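# Press in the gauge pin on the magnet-marked post

## Task

Find the one post of the checking fixture that has a yellow magnet on it. Press that post's gauge pin fully home and keep it there for at least one second; after that the spring may push it back out. Do not disturb the other three pins, and do not move the magnet.

## Robot and tools

Robot: two UR20-type arms, left_arm and right_arm, each with a Robotiq 2F-85 two-finger gripper and a wrist camera (cam_left_wrist, cam_right_wrist, 896x504). The fingers point along the gripper's +z axis and close along its y axis. end_effector_position is the spot between the pads when they are shut; closed fingertips reach about 19 mm past it. A camera block sticks out roughly 10 cm along the gripper's +x axis and rotates with it.

Frames: the scene frame has its origin at table height midway between the nominal bases, +z up, +x out over the table, left_arm on the +y side. Hand positions, orientations, velocities and Hand targets are printed in each arm's own base frame (left base near y +0.928, right base near y -0.817, both turned only slightly). Motion offsets are expressed along the current Hand target's own axes.

Motion row (execute_actions and move): 18 numbers in [-1, 1], left arm first, then right: dx, dy, dz, rx, ry, rz, gripper position, force_limit, speed. The six pose numbers are an offset from the Hand target held when the action or move begins, not an absolute pose; 1.0 equals 0.6 m for dx/dy/dz and 180 degrees for the rotation vector rx/ry/rz. Each row of one action counts from that same start, and a new call starts from the new Hand target, so sending the same offset twice moves twice. All six zeros means 'hold/re-request the current Hand target'. Gripper position: +1 fully open (85 mm), about -0.8 pads touch, -1 closes until blocked. force_limit and speed (-1 to +1) set grip strength and closing rate (about 20, 85, 150 mm/s at -1, 0, +1); both start at +1. To leave a gripper unchanged, repeat its last three numbers; a 0 is a real command. Orientation commands are clipped to within 32 degrees of the measured orientation.

execute_actions(actions, cameras): actions is a list of up to 15-row tables; each row is one 1/30 s step and a short table repeats its last row to fill 15 steps. An empty actions list returns full state and all images. cameras lists names, ["all"] or [].

move(target, speed, blend, stop_force, zero, blocking, cameras): target is one 18-number row or a list of up to 15 rows, all offsets from the same starting Hand targets. speed in m/s (0.002 to 4.2, default 0.25; rotation up to twice that in rad/s). blend in metres rounds corners in a list. stop_force in N (6 to 120, both arms) ends an arm's path when its wrist sensor feels that much push against its motion; the arm then backs to just before the contact but keeps some pressure. Don't rely on it during rotations, or to detect very light pushes. Leave stop_force out when pulling away from a surface. zero (with stop_force) re-zeroes the sensor first (default true). blocking=false returns early and cannot combine with stop_force. Paths are straight and do not avoid obstacles; avoid routing near an arm's own base. The result adds a move: line (done, off_target, moving, held, fault) and limits (paced = pose clipped, held = steps withheld).

wait(seconds 0 to 10) lets the scene run holding commands. stop() brakes a running move. zoom_image(camera, region [x0,y0,x1,y1] pixels, up to 504x504) enlarges part of the latest image of a wrist camera. zero_wrist_force(arm) re-zeroes that arm's force sensor. read_manual gives licence texts only. finished_scene(scene) ends the current scene, irreversibly; send nothing else after it in that reply when ending the first scene.

Results: joint positions, torques (include the arm's own weight), end-effector pose and velocity (left out when joints read 'within noise'), Hand target, Tool commands, gripper position_measured in counts (3 open, ~130 is 40 mm, 230 pads touching), object_status (0 moving, 1 blocked opening, 2 blocked closing = holding, 3 reached requested position), Wrist force/torque in the gripper's axes plus the peak since last shown, motor temperatures. The gripper often stops short of its Hand target; re-send the remaining distance as an offset. To stop pushing on something, command the target back past the gripper.

Cautions: the arms are stiff, so a target slightly beyond a firm contact can trip a fault. About 150 N external force, or joint contact torque at its limit (wrist joints 98.4 N m), stops the arm for 10 s. Approach the pin slowly with a modest stop_force and press just far enough; prefer pushing with closed fingers along the pin's axis. Avoid touching other pins, the magnet, or the other arm (a clearance check helps but is not perfect). Keep arms from pushing into unreachable poses or staying stretched, which heats motors and can lock the brakes. Never let anything fall off the table.

Each tool is called as name(argument=value, ...) on one line, values as JSON.

## Session

execute_actions(actions=[])

Scene clock: 0.00 s.
left_arm: end_effector_position=(+1.6020, +0.5513, +0.3701) position_measured=3 object_status=3 end_effector_quat_wxyz=(-0.049, +0.940, +0.190, +0.279) | right_arm: end_effector_position=(+0.4481, +0.4679, +0.3319) position_measured=3 object_status=3 end_effector_quat_wxyz=(-0.272, +0.502, +0.649, +0.503)
Joint positions: left_arm=[0.193 -0.686 0.985 -2.439 -1.472 -3.319] | right_arm=[4.007 -1.969 -2.772 1.193 2.076 2.519]
Joint velocities: within noise
Joint torques (N m): no reading
Motor temperatures (°C): left_arm=[24 35 26 39 34 34] | right_arm=[28 36 36 37 34 38]
Wrist force (N): no reading
Wrist torque (N m): no reading
Wrist force, peak (N): no reading
Hand target: left_arm +1.6020, +0.5513, +0.3701; -0.049, +0.940, +0.190, +0.279 | right_arm +0.4481, +0.4679, +0.3319; -0.272, +0.502, +0.649, +0.503
Tool commands: left_gripper/position=+1.0 left_gripper/force_limit=+1.0 left_gripper/speed=+1.0 right_gripper/position=+1.0 right_gripper/force_limit=+1.0 right_gripper/speed=+1.0
camera_calibration:
cam_left_wrist: T_world_to_cam=[[0.359759, -0.933045, -0.000644322, -0.0546982], [-0.905937, -0.349141, -0.239538, 1.75183], [0.223274, 0.0867594, -0.970887, 0.0836019], [0, 0, 0, 1]] pos_world=[1.58806, 0.553346, 0.500761]
cam_right_wrist: T_world_to_cam=[[0.936397, -0.0141338, 0.350658, -0.517198], [0.256442, -0.654562, -0.711187, 0.443258], [0.239579, 0.755877, -0.609305, -0.132345], [0, 0, 0, 1]] pos_world=[0.40234, 0.382866, 0.41596]

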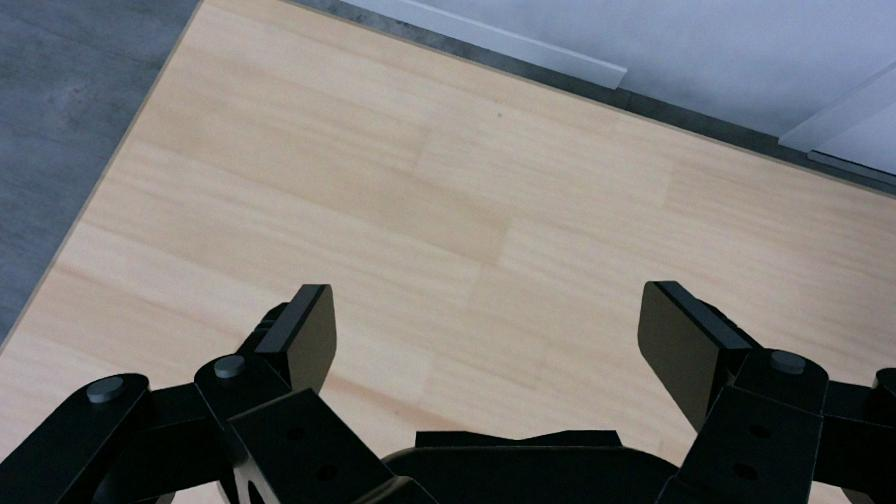

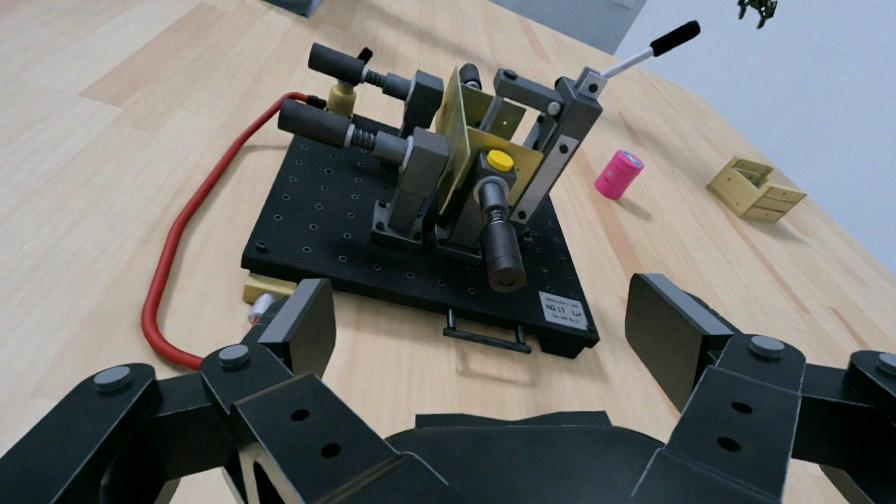

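move(target=[0,0,0,0,0,0,1,1,1,-0.236,0.0785,0.2088,0.0271,0.1212,0.1219,-1,-1,0], cameras=["cam_right_wrist"])

zoom_image(camera="cam_right_wrist", region=[300, 50, 700, 350])

Scene clock: 2.77 s.
left_arm: end_effector_position=(+1.6020, +0.5513, +0.3701) position_measured=3 object_status=3 end_effector_quat_wxyz=(-0.049, +0.940, +0.190, +0.279) | right_arm: end_effector_position=(+0.5042, +0.4974, +0.2564) position_measured=232 object_status=3 end_effector_quat_wxyz=(-0.388, +0.507, +0.583, +0.502)
Joint positions: left_arm=[0.193 -0.686 0.985 -2.439 -1.472 -3.319] | right_arm=[3.877 -2.292 -2.614 1.492 2.329 2.755]
Joint torques (N m): left_arm=[0.54 -272.45 -103.24 -11.56 0.81 -0.85] | right_arm=[18.49 165.48 -24.82 0.4 -2.91 -7.15]
Wrist force (N): left_arm=[0.3 0.0 0.1] | right_arm=[-0.4 -0.1 -0.9]
Wrist torque (N m): left_arm=[0.00 -0.04 0.00] | right_arm=[-0.29 0.20 -0.06]
Wrist force, peak (N): left_arm=[0.6 -0.5 -0.3] | right_arm=[-14.4 5.6 7.4]
Hand target: left_arm +1.6020, +0.5513, +0.3701; -0.049, +0.940, +0.190, +0.279 | right_arm +0.5041, +0.4974, +0.2564; -0.387, +0.507, +0.583, +0.502 (not the last commanded pose)
Off the commanded pose: left_arm 0.000 m, 0 deg | right_arm 0.096 m, 16 deg.
move: held (right_arm; a check stopped the path); limits=held
pose unreachable (right arm): on one or more control steps of this call, first in action 0 (counted from 0), this arm could not follow its commanded pose, so it was not sent that pose on those steps. It may still have moved: this result reports where it is.
cause: moving toward the commanded pose would bring two parts of the arm too close to each other (its gripper and another part of the arm, with joints 4 (wrist 1) to 6 (wrist 3) between them, 16 mm apart when it was first held).
camera_calibration:
cam_right_wrist: T_world_to_cam=[[0.986556, -0.0179254, 0.162435, -0.517904], [0.131328, -0.504594, -0.85331, 0.419383], [0.0972599, 0.86317, -0.495457, -0.224846], [0, 0, 0, 1]] pos_world=[0.477733, 0.396414, 0.330588]
Images, in order (width x height): cam_right_wrist 896x504.

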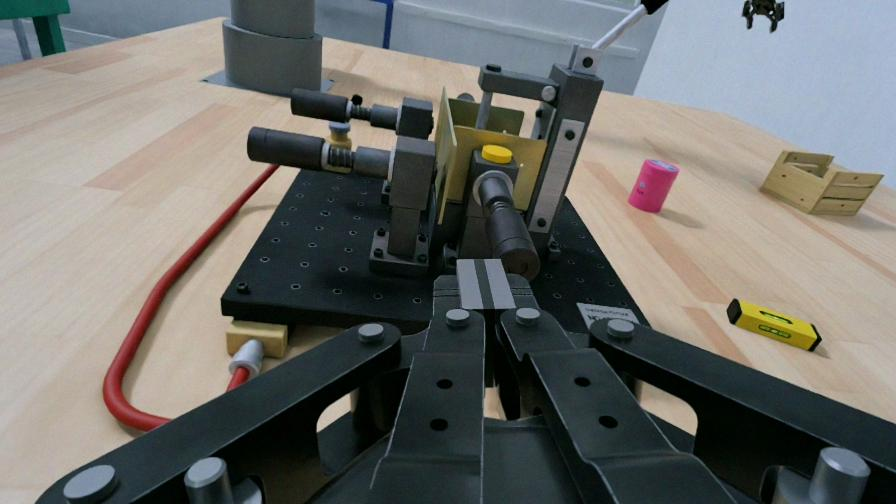

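Scaled by 1.260 from the camera's 896x504 image, which has a finer 1280x720 frame.

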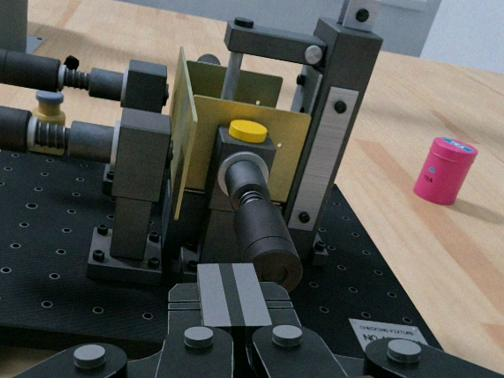

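move(target=[[0,0,0,0,0,0,1,1,1,0.0118,0.092,0.149,0,0,0,-1,-1,0],[0,0,0,0,0,0,1,1,1,-0.1225,0.065,0.1763,0,0,0,-1,-1,0]], blend=0.03, cameras=["cam_right_wrist"])

zoom_image(camera="cam_right_wrist", region=[300, 50, 700, 350])

Scene clock: 5.57 s.
left_arm: end_effector_position=(+1.6020, +0.5513, +0.3701) position_measured=3 object_status=3 end_effector_quat_wxyz=(-0.049, +0.940, +0.190, +0.279) | right_arm: end_effector_position=(+0.5621, +0.5853, +0.1728) position_measured=232 object_status=3 end_effector_quat_wxyz=(-0.387, +0.507, +0.583, +0.502)
Joint positions: left_arm=[0.193 -0.686 0.985 -2.439 -1.472 -3.319] | right_arm=[3.923 -2.425 -2.461 1.484 2.284 2.771]
Joint torques (N m): left_arm=[-0.9 -271.97 -104.6 -11.44 1.03 -1.16] | right_arm=[23.51 135.4 8.62 14.18 -3.2 5.57]
Wrist force (N): left_arm=[0.2 0.0 -0.2] | right_arm=[-0.9 -0.4 -0.3]
Wrist torque (N m): left_arm=[0.00 -0.04 0.00] | right_arm=[-0.20 0.44 -0.43]
Wrist force, peak (N): left_arm=[0.6 -0.2 -0.2] | right_arm=[-4.0 -1.3 0.2]
Hand target: left_arm +1.6020, +0.5513, +0.3701; -0.049, +0.940, +0.190, +0.279 | right_arm +0.5621, +0.5853, +0.1727; -0.387, +0.507, +0.583, +0.502
Off the commanded pose: left_arm 0.000 m, 0 deg | right_arm 0.000 m, 0 deg.
move: done
camera_calibration:
cam_right_wrist: T_world_to_cam=[[0.986543, -0.0178535, 0.162527, -0.559921], [0.131429, -0.504717, -0.853222, 0.384779], [0.0972631, 0.8631, -0.495578, -0.347707], [0, 0, 0, 1]] pos_world=[0.535634, 0.484314, 0.246988]
Images, in order (width x height): cam_right_wrist 896x504.

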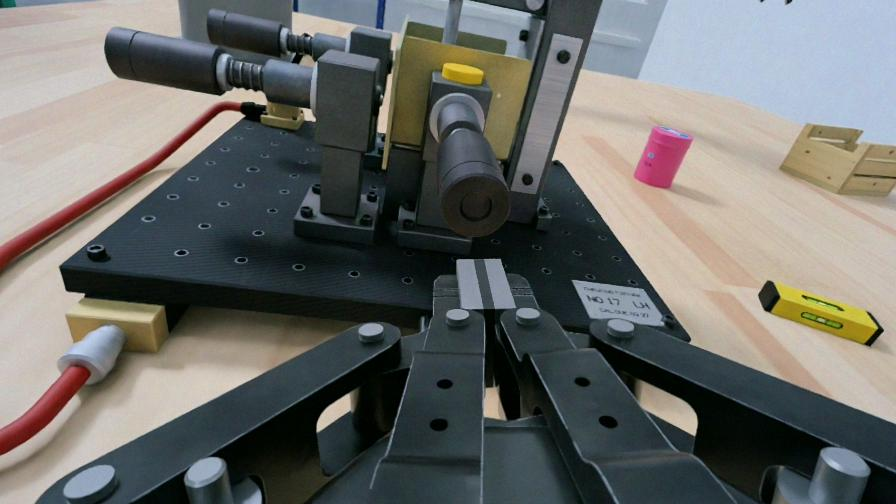

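Scaled by 1.260 from the camera's 896x504 image, which has a finer 1280x720 frame.

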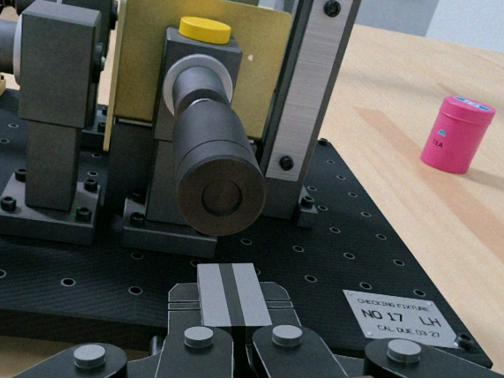

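move(target=[[0,0,0,0,0,0,1,1,1,0.0047,0.0018,0.1012,0,0,0,-1,-1,0],[0,0,0,0,0,0,1,1,1,0.0303,-0.002,0.2232,0,0,0,-1,-1,0]], speed=[0.12, 0.02], stop_force=60, cameras=["cam_right_wrist"])

zoom_image(camera="cam_right_wrist", region=[300, 0, 700, 300])

Scene clock: 9.00 s.
left_arm: end_effector_position=(+1.6020, +0.5513, +0.3701) position_measured=3 object_status=3 end_effector_quat_wxyz=(-0.049, +0.940, +0.190, +0.279) | right_arm: end_effector_position=(+0.5647, +0.6791, +0.1641) position_measured=232 object_status=3 end_effector_quat_wxyz=(-0.388, +0.507, +0.584, +0.502)
Joint positions: left_arm=[0.193 -0.686 0.985 -2.439 -1.472 -3.319] | right_arm=[4.026 -2.429 -2.385 1.432 2.186 2.803]
Joint torques (N m): left_arm=[2.94 -275.85 -100.88 -11.92 1.23 -0.95] | right_arm=[10.06 168.98 5.69 6.72 -0.42 -0.3]
Wrist force (N): left_arm=[0.1 -0.2 -0.1] | right_arm=[-2.7 -1.2 -11.5]
Wrist torque (N m): left_arm=[-0.04 -0.03 0.00] | right_arm=[-0.24 0.45 0.10]
Wrist force, peak (N): left_arm=[0.3 0.5 -0.3] | right_arm=[-24.9 -8.1 -139.1]
Hand target: left_arm +1.6020, +0.5513, +0.3701; -0.049, +0.940, +0.190, +0.279 | right_arm +0.5647, +0.6791, +0.1641; -0.388, +0.507, +0.584, +0.502 (not the last commanded pose)
Tool commands: left_gripper/position=+1.0 left_gripper/force_limit=+1.0 left_gripper/speed=+1.0 right_gripper/position=-1.0 right_gripper/force_limit=-1.0 right_gripper/speed=+0.003922
Off the commanded pose: left_arm 0.000 m, 0 deg | right_arm 0.041 m, 0 deg.
FORCE FAULT: contact force on the right arm reached its limit, and that arm stopped. The contact can be on any part of that arm, not only on its tool. That arm's remaining commands of this call were not run. That arm is still stopped at the end of this call. That arm stays stopped for about 10 more seconds. Until then a move that you send moves the other arm only, and its call returns only when the move has ended. Once the stop has ended, the next robot result says so. If the stop ends while you think or write, that arm runs what you send next, counted from a new Hand target: where the arm stands when the stop ends. While its stop runs, that arm takes no new command, but its gripper still runs the gripper command that each later call begins with. Until it ends, the stop uses up actions while you think or wait. An arm that is not stopped still takes commands.
move: fault (right_arm); path passed 1 of 2 targets
camera_calibration:
cam_right_wrist: T_world_to_cam=[[0.986517, -0.0163868, 0.162838, -0.560407], [0.132511, -0.503959, -0.853503, 0.423342], [0.0960498, 0.863572, -0.494992, -0.432917], [0, 0, 0, 1]] pos_world=[0.538335, 0.578019, 0.238289]
Images, in order (width x height): cam_right_wrist 896x504.

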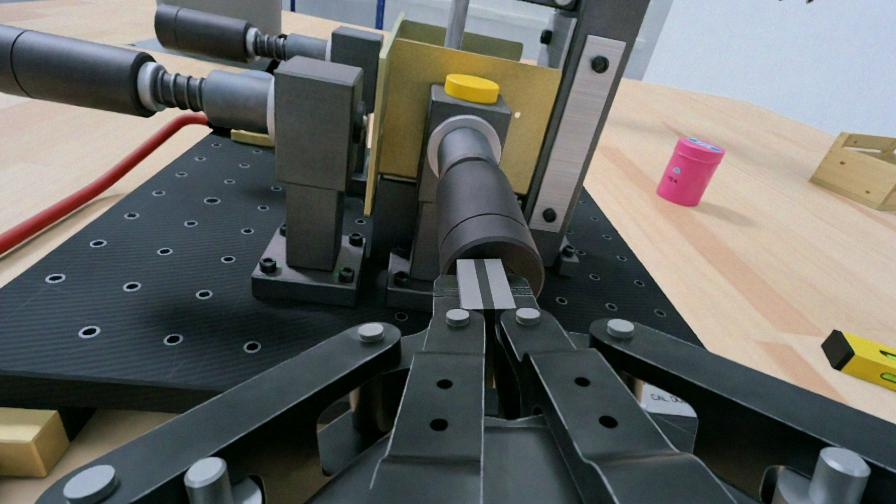

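Scaled by 1.260 from the camera's 896x504 image, which has a finer 1280x720 frame.

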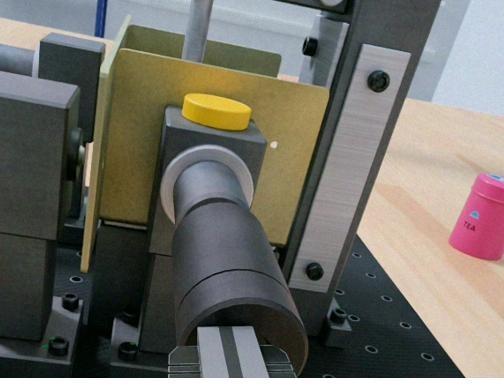

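wait(seconds=10)

wait(seconds=0.3)

Scene clock: 19.30 s.
left_arm: end_effector_position=(+1.6020, +0.5513, +0.3701) position_measured=3 object_status=3 end_effector_quat_wxyz=(-0.049, +0.940, +0.190, +0.279) | right_arm: end_effector_position=(+0.5647, +0.6791, +0.1641) position_measured=232 object_status=3 end_effector_quat_wxyz=(-0.388, +0.507, +0.584, +0.502)
Joint positions: left_arm=[0.193 -0.686 0.985 -2.439 -1.472 -3.319] | right_arm=[4.026 -2.429 -2.385 1.432 2.186 2.803]
Joint torques (N m): left_arm=[-0.08 -273.12 -104.92 -11.58 1.29 -0.86] | right_arm=[9.25 165.2 5.64 6.05 -0.49 -0.56]
Wrist force (N): left_arm=[0.2 -0.1 -0.3] | right_arm=[-2.1 -1.4 -11.2]
Wrist torque (N m): left_arm=[-0.02 -0.04 -0.01] | right_arm=[-0.26 0.34 0.10]
Wrist force, peak (N): left_arm=[0.6 -0.3 -0.3] | right_arm=[-2.2 -1.4 -11.4]
Hand target: left_arm +1.6020, +0.5513, +0.3701; -0.049, +0.940, +0.190, +0.279 | right_arm +0.5647, +0.6791, +0.1641; -0.388, +0.507, +0.584, +0.502 (not the last commanded pose)
Tool commands: left_gripper/position=+1.0 left_gripper/force_limit=+1.0 left_gripper/speed=+1.0 right_gripper/position=-1.0 right_gripper/force_limit=-1.0 right_gripper/speed=+0.003922
Off the commanded pose: left_arm 0.000 m, 0 deg | right_arm 0.041 m, 0 deg.
FORCE FAULT, CONTINUED: the right arm's stop, for the force fault that an earlier result reported, is over. The rest of the stop counts as 20 of the actions that you can send in this scene. During its stop the right arm's controller moved it back a little. That arm's target is now where it stood when the stop ended, not its last command. That arm accepts commands again.
wait: 10.00 s; at rest from the start

Scene clock: 19.60 s.
left_arm: end_effector_position=(+1.6020, +0.5513, +0.3701) position_measured=3 object_status=3 end_effector_quat_wxyz=(-0.049, +0.940, +0.190, +0.279) | right_arm: end_effector_position=(+0.5647, +0.6791, +0.1641) position_measured=232 object_status=3 end_effector_quat_wxyz=(-0.388, +0.507, +0.584, +0.502)
Joint positions: left_arm=[0.193 -0.686 0.985 -2.439 -1.472 -3.319] | right_arm=[4.026 -2.429 -2.385 1.432 2.186 2.803]
Joint torques (N m): left_arm=[-2.73 -273.79 -99.85 -11.3 1.14 -1.09] | right_arm=[3.1 162.1 -1.73 7.19 1.57 -0.88]
Wrist force (N): left_arm=[0.2 0.0 -0.2] | right_arm=[-2.1 -1.1 -10.9]
Wrist torque (N m): left_arm=[0.00 -0.04 0.00] | right_arm=[-0.22 0.34 0.10]
Wrist force, peak (N): left_arm=[0.4 0.1 -0.1] | right_arm=[-2.1 -1.4 -11.2]
Hand target: left_arm +1.6020, +0.5513, +0.3701; -0.049, +0.940, +0.190, +0.279 | right_arm +0.5647, +0.6791, +0.1641; -0.388, +0.507, +0.584, +0.502 (not the last commanded pose)
Tool commands: left_gripper/position=+1.0 left_gripper/force_limit=+1.0 left_gripper/speed=+1.0 right_gripper/position=-1.0 right_gripper/force_limit=-1.0 right_gripper/speed=+0.003922
Off the commanded pose: left_arm 0.000 m, 0 deg | right_arm 0.041 m, 0 deg.
wait: 0.30 s; at rest by 0.17 s

move(target=[0,0,0,0,0,0,1,1,1,0.0034,-0.0003,0.0163,0,0,0,-1,-1,0], speed=0.003, stop_force=25)

wait(seconds=1.3, cameras=["cam_right_wrist"])

zoom_image(camera="cam_right_wrist", region=[350, 50, 600, 300])

Scene clock: 21.10 s.
left_arm: end_effector_position=(+1.6020, +0.5513, +0.3701) position_measured=3 object_status=3 end_effector_quat_wxyz=(-0.049, +0.940, +0.190, +0.279) | right_arm: end_effector_position=(+0.5647, +0.6810, +0.1641) position_measured=232 object_status=3 end_effector_quat_wxyz=(-0.388, +0.507, +0.584, +0.502)
Joint positions: left_arm=[0.193 -0.686 0.985 -2.439 -1.472 -3.319] | right_arm=[4.028 -2.429 -2.384 1.431 2.184 2.803]
Joint torques (N m): left_arm=[-0.39 -273.67 -101.44 -11.19 1.41 -1.08] | right_arm=[8.75 182.83 17.25 1.36 3.33 3.32]
Wrist force (N): left_arm=[0.0 0.1 -0.2] | right_arm=[-7.5 -1.9 -46.6]
Wrist torque (N m): left_arm=[0.03 0.01 0.00] | right_arm=[-0.14 0.57 -0.15]
Wrist force, peak (N): left_arm=[0.5 -0.1 -0.5] | right_arm=[-7.4 -1.7 -46.9]
Hand target: left_arm +1.6020, +0.5513, +0.3701; -0.049, +0.940, +0.190, +0.279 | right_arm +0.5647, +0.6809, +0.1641; -0.388, +0.507, +0.584, +0.502 (not the last commanded pose)
Off the commanded pose: left_arm 0.000 m, 0 deg | right_arm 0.008 m, 0 deg.
move: contact (right_arm)

Scene clock: 22.40 s.
left_arm: end_effector_position=(+1.6020, +0.5513, +0.3701) position_measured=3 object_status=3 end_effector_quat_wxyz=(-0.049, +0.940, +0.190, +0.279) | right_arm: end_effector_position=(+0.5647, +0.6810, +0.1641) position_measured=232 object_status=3 end_effector_quat_wxyz=(-0.388, +0.507, +0.584, +0.502)
Joint positions: left_arm=[0.193 -0.686 0.985 -2.439 -1.472 -3.319] | right_arm=[4.028 -2.429 -2.384 1.431 2.184 2.803]
Joint torques (N m): left_arm=[-0.48 -274.65 -102.19 -11.16 1.2 -0.92] | right_arm=[-3.8 168.68 7.33 5.45 5.87 -2.61]
Wrist force (N): left_arm=[0.3 -0.1 0.0] | right_arm=[-5.6 -3.6 -41.8]
Wrist torque (N m): left_arm=[-0.02 -0.05 0.00] | right_arm=[-0.08 0.49 -0.16]
Wrist force, peak (N): left_arm=[0.3 -0.3 -0.4] | right_arm=[-7.7 -1.5 -46.7]
Hand target: left_arm +1.6020, +0.5513, +0.3701; -0.049, +0.940, +0.190, +0.279 | right_arm +0.5647, +0.6809, +0.1641; -0.388, +0.507, +0.584, +0.502 (not the last commanded pose)
Tool commands: left_gripper/position=+1.0 left_gripper/force_limit=+1.0 left_gripper/speed=+1.0 right_gripper/position=-1.0 right_gripper/force_limit=-1.0 right_gripper/speed=+0.0
Off the commanded pose: left_arm 0.000 m, 0 deg | right_arm 0.008 m, 0 deg.
wait: 1.30 s; at rest by 0.17 s
camera_calibration:
cam_right_wrist: T_world_to_cam=[[0.98653, -0.0164375, 0.162755, -0.560317], [0.132415, -0.503955, -0.85352, 0.424268], [0.0960509, 0.863574, -0.49499, -0.434609], [0, 0, 0, 1]] pos_world=[0.538334, 0.579919, 0.238188]
Images, in order (width x height): cam_right_wrist 896x504.

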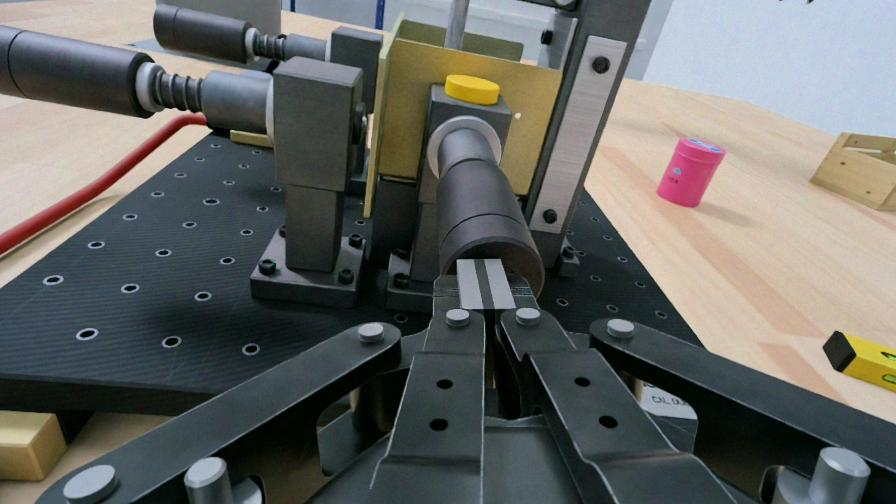

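Scaled by 2.016 from the camera's 896x504 image, which has a finer 1280x720 frame.

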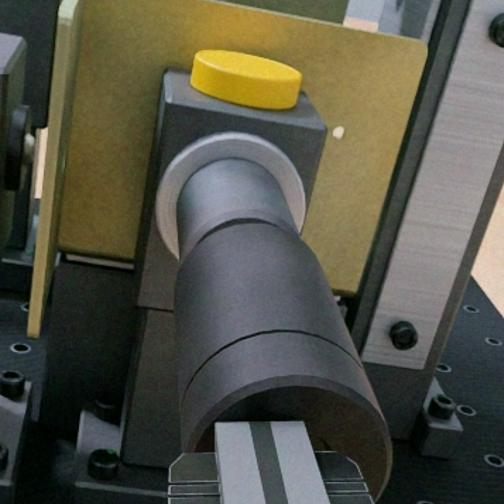

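finished_scene(scene=2)

The scene is finished: the task was done.


## Next scene

The same job, from a new start.

execute_actions(actions=[])

Scene clock: 0.00 s.
left_arm: end_effector_position=(+0.3071, -0.4220, +0.1602) position_measured=3 object_status=3 end_effector_quat_wxyz=(+0.066, +0.956, -0.074, +0.275) | right_arm: end_effector_position=(+0.4900, -0.3027, +0.2369) position_measured=3 object_status=3 end_effector_quat_wxyz=(+0.548, -0.467, -0.511, -0.471)
Joint positions: left_arm=[-1.763 -1.739 2.857 -2.766 -1.003 1.555] | right_arm=[2.511 -2.074 -2.06 -2.212 2.389 -0.015]
Joint velocities: within noise
Joint torques (N m): no reading
Motor temperatures (°C): left_arm=[24 35 26 38 34 33] | right_arm=[28 35 35 36 33 38]
Wrist force (N): no reading
Wrist torque (N m): no reading
Wrist force, peak (N): no reading
Hand target: left_arm +0.3071, -0.4220, +0.1602; +0.066, +0.956, -0.074, +0.275 | right_arm +0.4900, -0.3027, +0.2369; +0.548, -0.467, -0.511, -0.471
Tool commands: left_gripper/position=+1.0 left_gripper/force_limit=+1.0 left_gripper/speed=+1.0 right_gripper/position=+1.0 right_gripper/force_limit=+1.0 right_gripper/speed=+1.0
camera_calibration:
cam_left_wrist: T_world_to_cam=[[-0.204299, -0.976285, 0.0716159, -0.353754], [-0.955218, 0.182823, -0.232669, 0.427195], [0.214058, -0.115943, -0.969916, 0.170568], [0, 0, 0, 1]] pos_world=[0.299281, -0.40369, 0.290166]
cam_right_wrist: T_world_to_cam=[[0.98966, 0.130322, -0.059914, -0.419077], [-0.0206188, -0.284112, -0.958569, 0.167032], [-0.141945, 0.949893, -0.278487, 0.549542], [0, 0, 0, 1]] pos_world=[0.496192, -0.419935, 0.288044]

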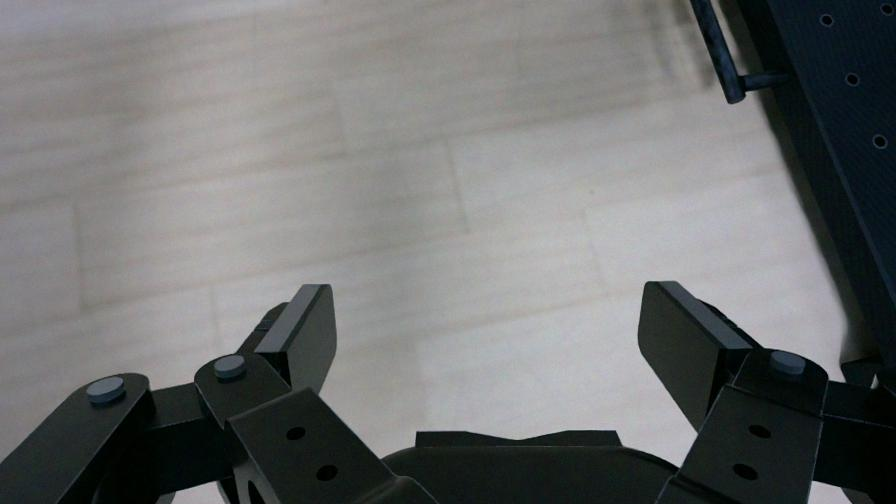

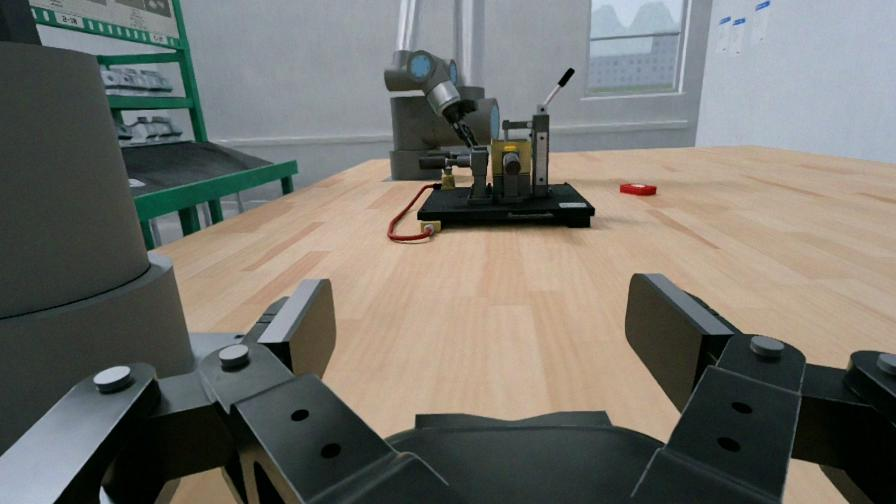

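zoom_image(camera="cam_right_wrist", region=[370, 50, 650, 250])

Scaled by 1.800 from the camera's 896x504 image, which has a finer 1280x720 frame.

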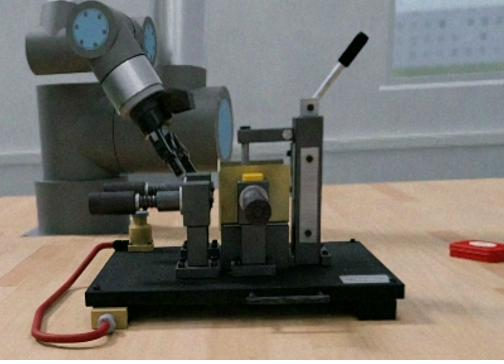

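move(target=[[0,0,0,0,0,0,1,1,1,0.19,0.5577,0.3597,-0.0502,-0.0803,-0.0674,-1,-1,0],[0,0,0,0,0,0,1,1,1,0.1276,0.4637,0.9623,-0.0502,-0.0803,-0.0674,-1,-1,0]], blend=0.1, speed=0.45, cameras=["cam_right_wrist"])

Scene clock: 6.93 s.
left_arm: end_effector_position=(+0.3071, -0.4220, +0.1602) position_measured=3 object_status=3 end_effector_quat_wxyz=(+0.066, +0.956, -0.074, +0.275) | right_arm: end_effector_position=(+0.6992, +0.3008, +0.3296) position_measured=232 object_status=3 end_effector_quat_wxyz=(-0.388, +0.507, +0.583, +0.502)
Joint positions: left_arm=[-1.763 -1.739 2.857 -2.766 -1.003 1.555] | right_arm=[3.399 -2.104 -2.434 0.826 2.773 2.405]
Joint torques (N m): left_arm=[-1.42 -11.35 -53.09 -10.27 3.26 -1.28] | right_arm=[19.75 110.81 40.21 12.33 -1.26 4.42]
Wrist force (N): left_arm=[0.0 -0.1 0.0] | right_arm=[-0.1 -0.4 1.1]
Wrist torque (N m): left_arm=[-0.02 0.00 0.00] | right_arm=[0.00 0.20 -0.34]
Wrist force, peak (N): left_arm=[0.4 0.1 -0.4] | right_arm=[-0.2 0.4 5.2]
Hand target: left_arm +0.3071, -0.4220, +0.1602; +0.066, +0.956, -0.074, +0.275 | right_arm +0.6992, +0.3008, +0.3296; -0.388, +0.507, +0.583, +0.502
Off the commanded pose: left_arm 0.000 m, 0 deg | right_arm 0.000 m, 0 deg.
move: done
camera_calibration:
cam_right_wrist: T_world_to_cam=[[0.986761, -0.0165613, 0.161333, -0.725955], [0.131106, -0.504102, -0.853635, 0.357126], [0.0954654, 0.863485, -0.495257, -0.036726], [0, 0, 0, 1]] pos_world=[0.673029, 0.199718, 0.403787]
Images, in order (width x height): cam_right_wrist 896x504.

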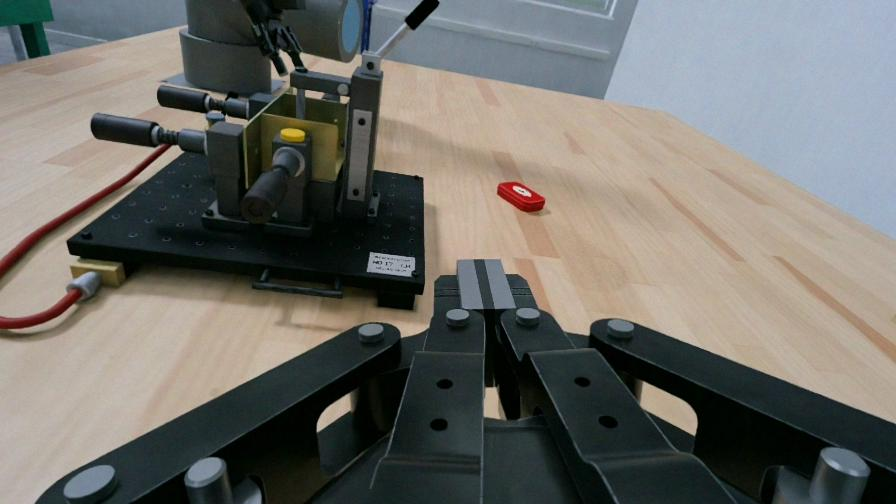

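move(target=[[0,0,0,0,0,0,1,1,1,0.0072,-0.3045,0.3307,0,0,0,-1,-1,0],[0,0,0,0,0,0,1,1,1,-0.0987,-0.369,0.4532,0,0,0,-1,-1,0]], blend=0.05, speed=0.3, cameras=["cam_right_wrist"])

Scene clock: 9.27 s.
left_arm: end_effector_position=(+0.3071, -0.4220, +0.1602) position_measured=3 object_status=3 end_effector_quat_wxyz=(+0.066, +0.956, -0.074, +0.275) | right_arm: end_effector_position=(+0.5082, +0.5591, +0.1774) position_measured=232 object_status=3 end_effector_quat_wxyz=(-0.388, +0.507, +0.583, +0.502)
Joint positions: left_arm=[-1.763 -1.739 2.857 -2.766 -1.003 1.555] | right_arm=[3.961 -2.445 -2.545 1.595 2.249 2.784]
Joint torques (N m): left_arm=[-1.9 -11.53 -54.72 -9.41 2.86 -0.9] | right_arm=[16.47 115.91 -2.24 11.54 -1.59 5.67]
Wrist force (N): left_arm=[-0.1 0.0 0.0] | right_arm=[0.4 -1.7 0.7]
Wrist torque (N m): left_arm=[0.01 0.03 0.00] | right_arm=[-0.30 0.05 -0.30]
Wrist force, peak (N): left_arm=[0.2 0.0 -0.4] | right_arm=[-2.6 -2.9 3.3]
Hand target: left_arm +0.3071, -0.4220, +0.1602; +0.066, +0.956, -0.074, +0.275 | right_arm +0.5081, +0.5592, +0.1773; -0.388, +0.507, +0.583, +0.502
Off the commanded pose: left_arm 0.000 m, 0 deg | right_arm 0.000 m, 0 deg.
move: done
camera_calibration:
cam_right_wrist: T_world_to_cam=[[0.986767, -0.0167019, 0.161283, -0.508478], [0.130998, -0.504065, -0.853674, 0.382512], [0.095555, 0.863504, -0.495206, -0.316964], [0, 0, 0, 1]] pos_world=[0.481928, 0.458018, 0.251586]
Images, in order (width x height): cam_right_wrist 896x504.

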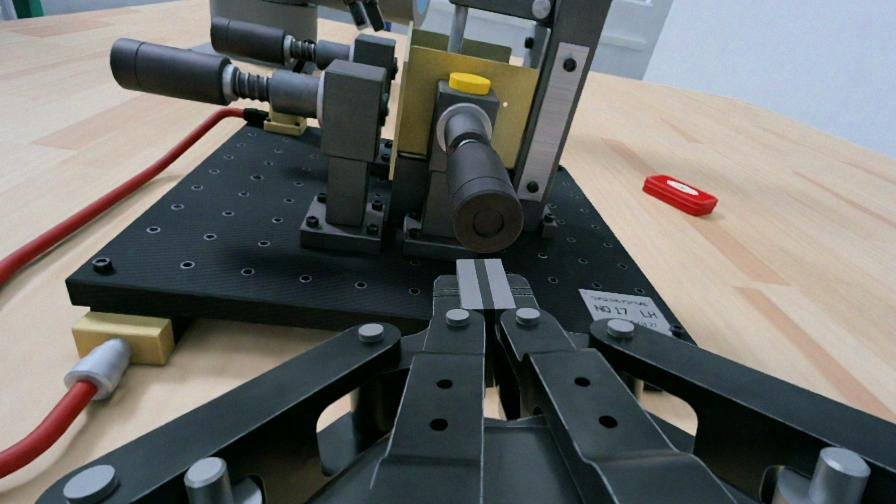

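move(target=[[0,0,0,0,0,0,1,1,1,-0.0025,0.0095,0.0907,0,0,0,-1,-1,0],[0,0,0,0,0,0,1,1,1,0.0028,0.0092,0.1168,0,0,0,-1,-1,0],[0,0,0,0,0,0,1,1,1,0.0143,0.008,0.1722,0,0,0,-1,-1,0]], speed=[0.12, 0.02, 0.006], stop_force=28, cameras=["cam_right_wrist"])

zoom_image(camera="cam_right_wrist", region=[350, 50, 600, 300])

Scene clock: 15.83 s.
left_arm: end_effector_position=(+0.3071, -0.4220, +0.1602) position_measured=3 object_status=3 end_effector_quat_wxyz=(+0.066, +0.956, -0.074, +0.275) | right_arm: end_effector_position=(+0.5171, +0.6489, +0.1664) position_measured=232 object_status=3 end_effector_quat_wxyz=(-0.388, +0.507, +0.583, +0.502)
Joint positions: left_arm=[-1.763 -1.739 2.857 -2.766 -1.003 1.555] | right_arm=[4.058 -2.441 -2.464 1.528 2.155 2.813]
Joint torques (N m): left_arm=[2.86 -10.76 -56.45 -9.67 3.26 -1.57] | right_arm=[-6.11 154.18 -3.31 7.54 3.84 -4.42]
Wrist force (N): left_arm=[-0.1 0.0 -0.1] | right_arm=[-5.0 -7.3 -32.1]
Wrist torque (N m): left_arm=[-0.01 0.03 0.00] | right_arm=[0.20 0.11 -0.38]
Wrist force, peak (N): left_arm=[0.5 0.1 -0.3] | right_arm=[-9.4 -5.5 -50.2]
Hand target: left_arm +0.3071, -0.4220, +0.1602; +0.066, +0.956, -0.074, +0.275 | right_arm +0.5171, +0.6489, +0.1663; -0.388, +0.507, +0.583, +0.502 (not the last commanded pose)
Off the commanded pose: left_arm 0.000 m, 0 deg | right_arm 0.013 m, 0 deg.
move: contact (right_arm); path passed 2 of 3 targets
camera_calibration:
cam_right_wrist: T_world_to_cam=[[0.986765, -0.0167174, 0.161291, -0.513979], [0.131005, -0.503991, -0.853716, 0.417187], [0.0955611, 0.863547, -0.495131, -0.400849], [0, 0, 0, 1]] pos_world=[0.490829, 0.547818, 0.240586]
Images, in order (width x height): cam_right_wrist 896x504.

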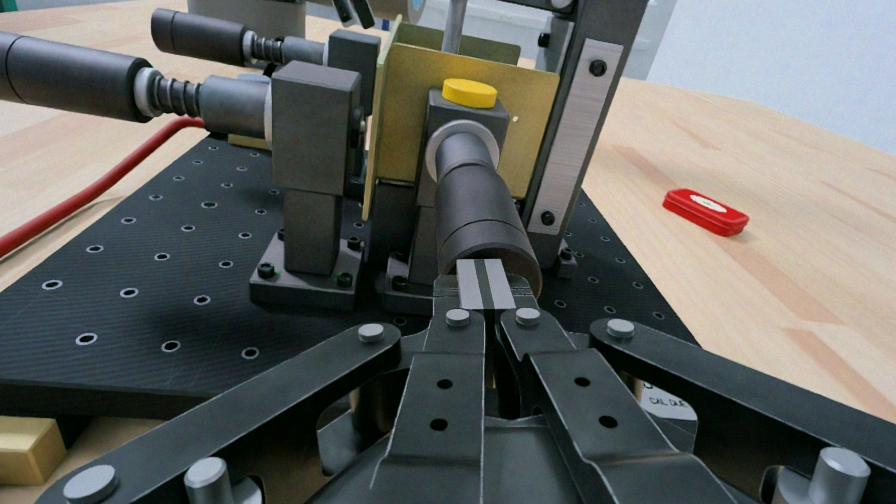

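Scaled by 2.016 from the camera's 896x504 image, which has a finer 1280x720 frame.

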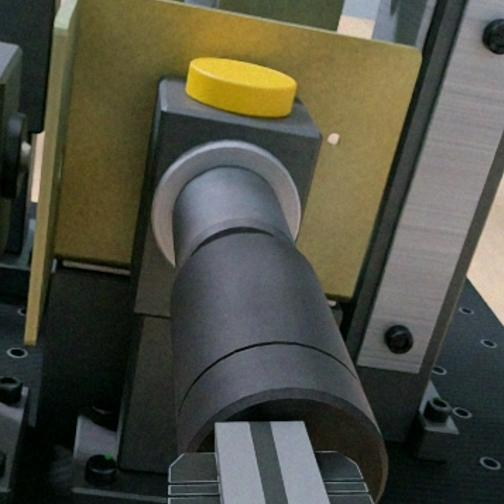

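move(target=[0,0,0,0,0,0,1,1,1,0.0002,0,0.001,0,0,0,-1,-1,0], speed=0.004)

wait(seconds=1)

Scene clock: 16.80 s.
left_arm: end_effector_position=(+0.3071, -0.4220, +0.1602) position_measured=3 object_status=3 end_effector_quat_wxyz=(+0.066, +0.956, -0.074, +0.275) | right_arm: end_effector_position=(+0.5171, +0.6493, +0.1663) position_measured=232 object_status=3 end_effector_quat_wxyz=(-0.388, +0.507, +0.583, +0.502)
Joint positions: left_arm=[-1.763 -1.739 2.857 -2.766 -1.003 1.555] | right_arm=[4.058 -2.441 -2.464 1.528 2.155 2.813]
Joint torques (N m): left_arm=[1.24 -10.43 -55.09 -9.44 2.85 -0.63] | right_arm=[68.01 179.48 56.35 -7.12 -4.84 5.68]
Wrist force (N): left_arm=[-0.2 0.3 -0.5] | right_arm=[-12.7 -9.1 -96.5]
Wrist torque (N m): left_arm=[0.05 0.05 0.00] | right_arm=[0.38 0.52 -0.41]
Wrist force, peak (N): left_arm=[-0.2 0.3 -0.5] | right_arm=[-12.7 -9.1 -96.5]
Hand target: left_arm +0.3071, -0.4220, +0.1602; +0.066, +0.956, -0.074, +0.275 | right_arm +0.5171, +0.6495, +0.1663; -0.388, +0.507, +0.583, +0.502
Off the commanded pose: left_arm 0.000 m, 0 deg | right_arm 0.000 m, 0 deg.
move: done

Scene clock: 17.80 s.
left_arm: end_effector_position=(+0.3071, -0.4220, +0.1602) position_measured=3 object_status=3 end_effector_quat_wxyz=(+0.066, +0.956, -0.074, +0.275) | right_arm: end_effector_position=(+0.5171, +0.6495, +0.1663) position_measured=232 object_status=3 end_effector_quat_wxyz=(-0.388, +0.507, +0.583, +0.502)
Joint positions: left_arm=[-1.763 -1.739 2.857 -2.766 -1.003 1.555] | right_arm=[4.059 -2.441 -2.464 1.528 2.154 2.813]
Joint torques (N m): left_arm=[3.91 -9.29 -56.6 -10.46 2.92 -1.48] | right_arm=[86.52 182.78 79.08 -8.6 -4.75 6.24]
Wrist force (N): left_arm=[0.1 0.1 -0.3] | right_arm=[-22.9 -11.8 -131.3]
Wrist torque (N m): left_arm=[0.03 0.00 0.00] | right_arm=[0.54 0.55 -0.44]
Wrist force, peak (N): left_arm=[-0.2 0.0 -0.3] | right_arm=[-22.9 -11.8 -131.3]
Hand target: left_arm +0.3071, -0.4220, +0.1602; +0.066, +0.956, -0.074, +0.275 | right_arm +0.5171, +0.6495, +0.1663; -0.388, +0.507, +0.583, +0.502
Tool commands: left_gripper/position=+1.0 left_gripper/force_limit=+1.0 left_gripper/speed=+1.0 right_gripper/position=-1.0 right_gripper/force_limit=-1.0 right_gripper/speed=+0.0
Off the commanded pose: left_arm 0.000 m, 0 deg | right_arm 0.000 m, 0 deg.
wait: 1.00 s; at rest by 0.17 s

Firmly on the stop; force creeping, so finish.

finished_scene(scene=3)

The scene is finished: the task was done.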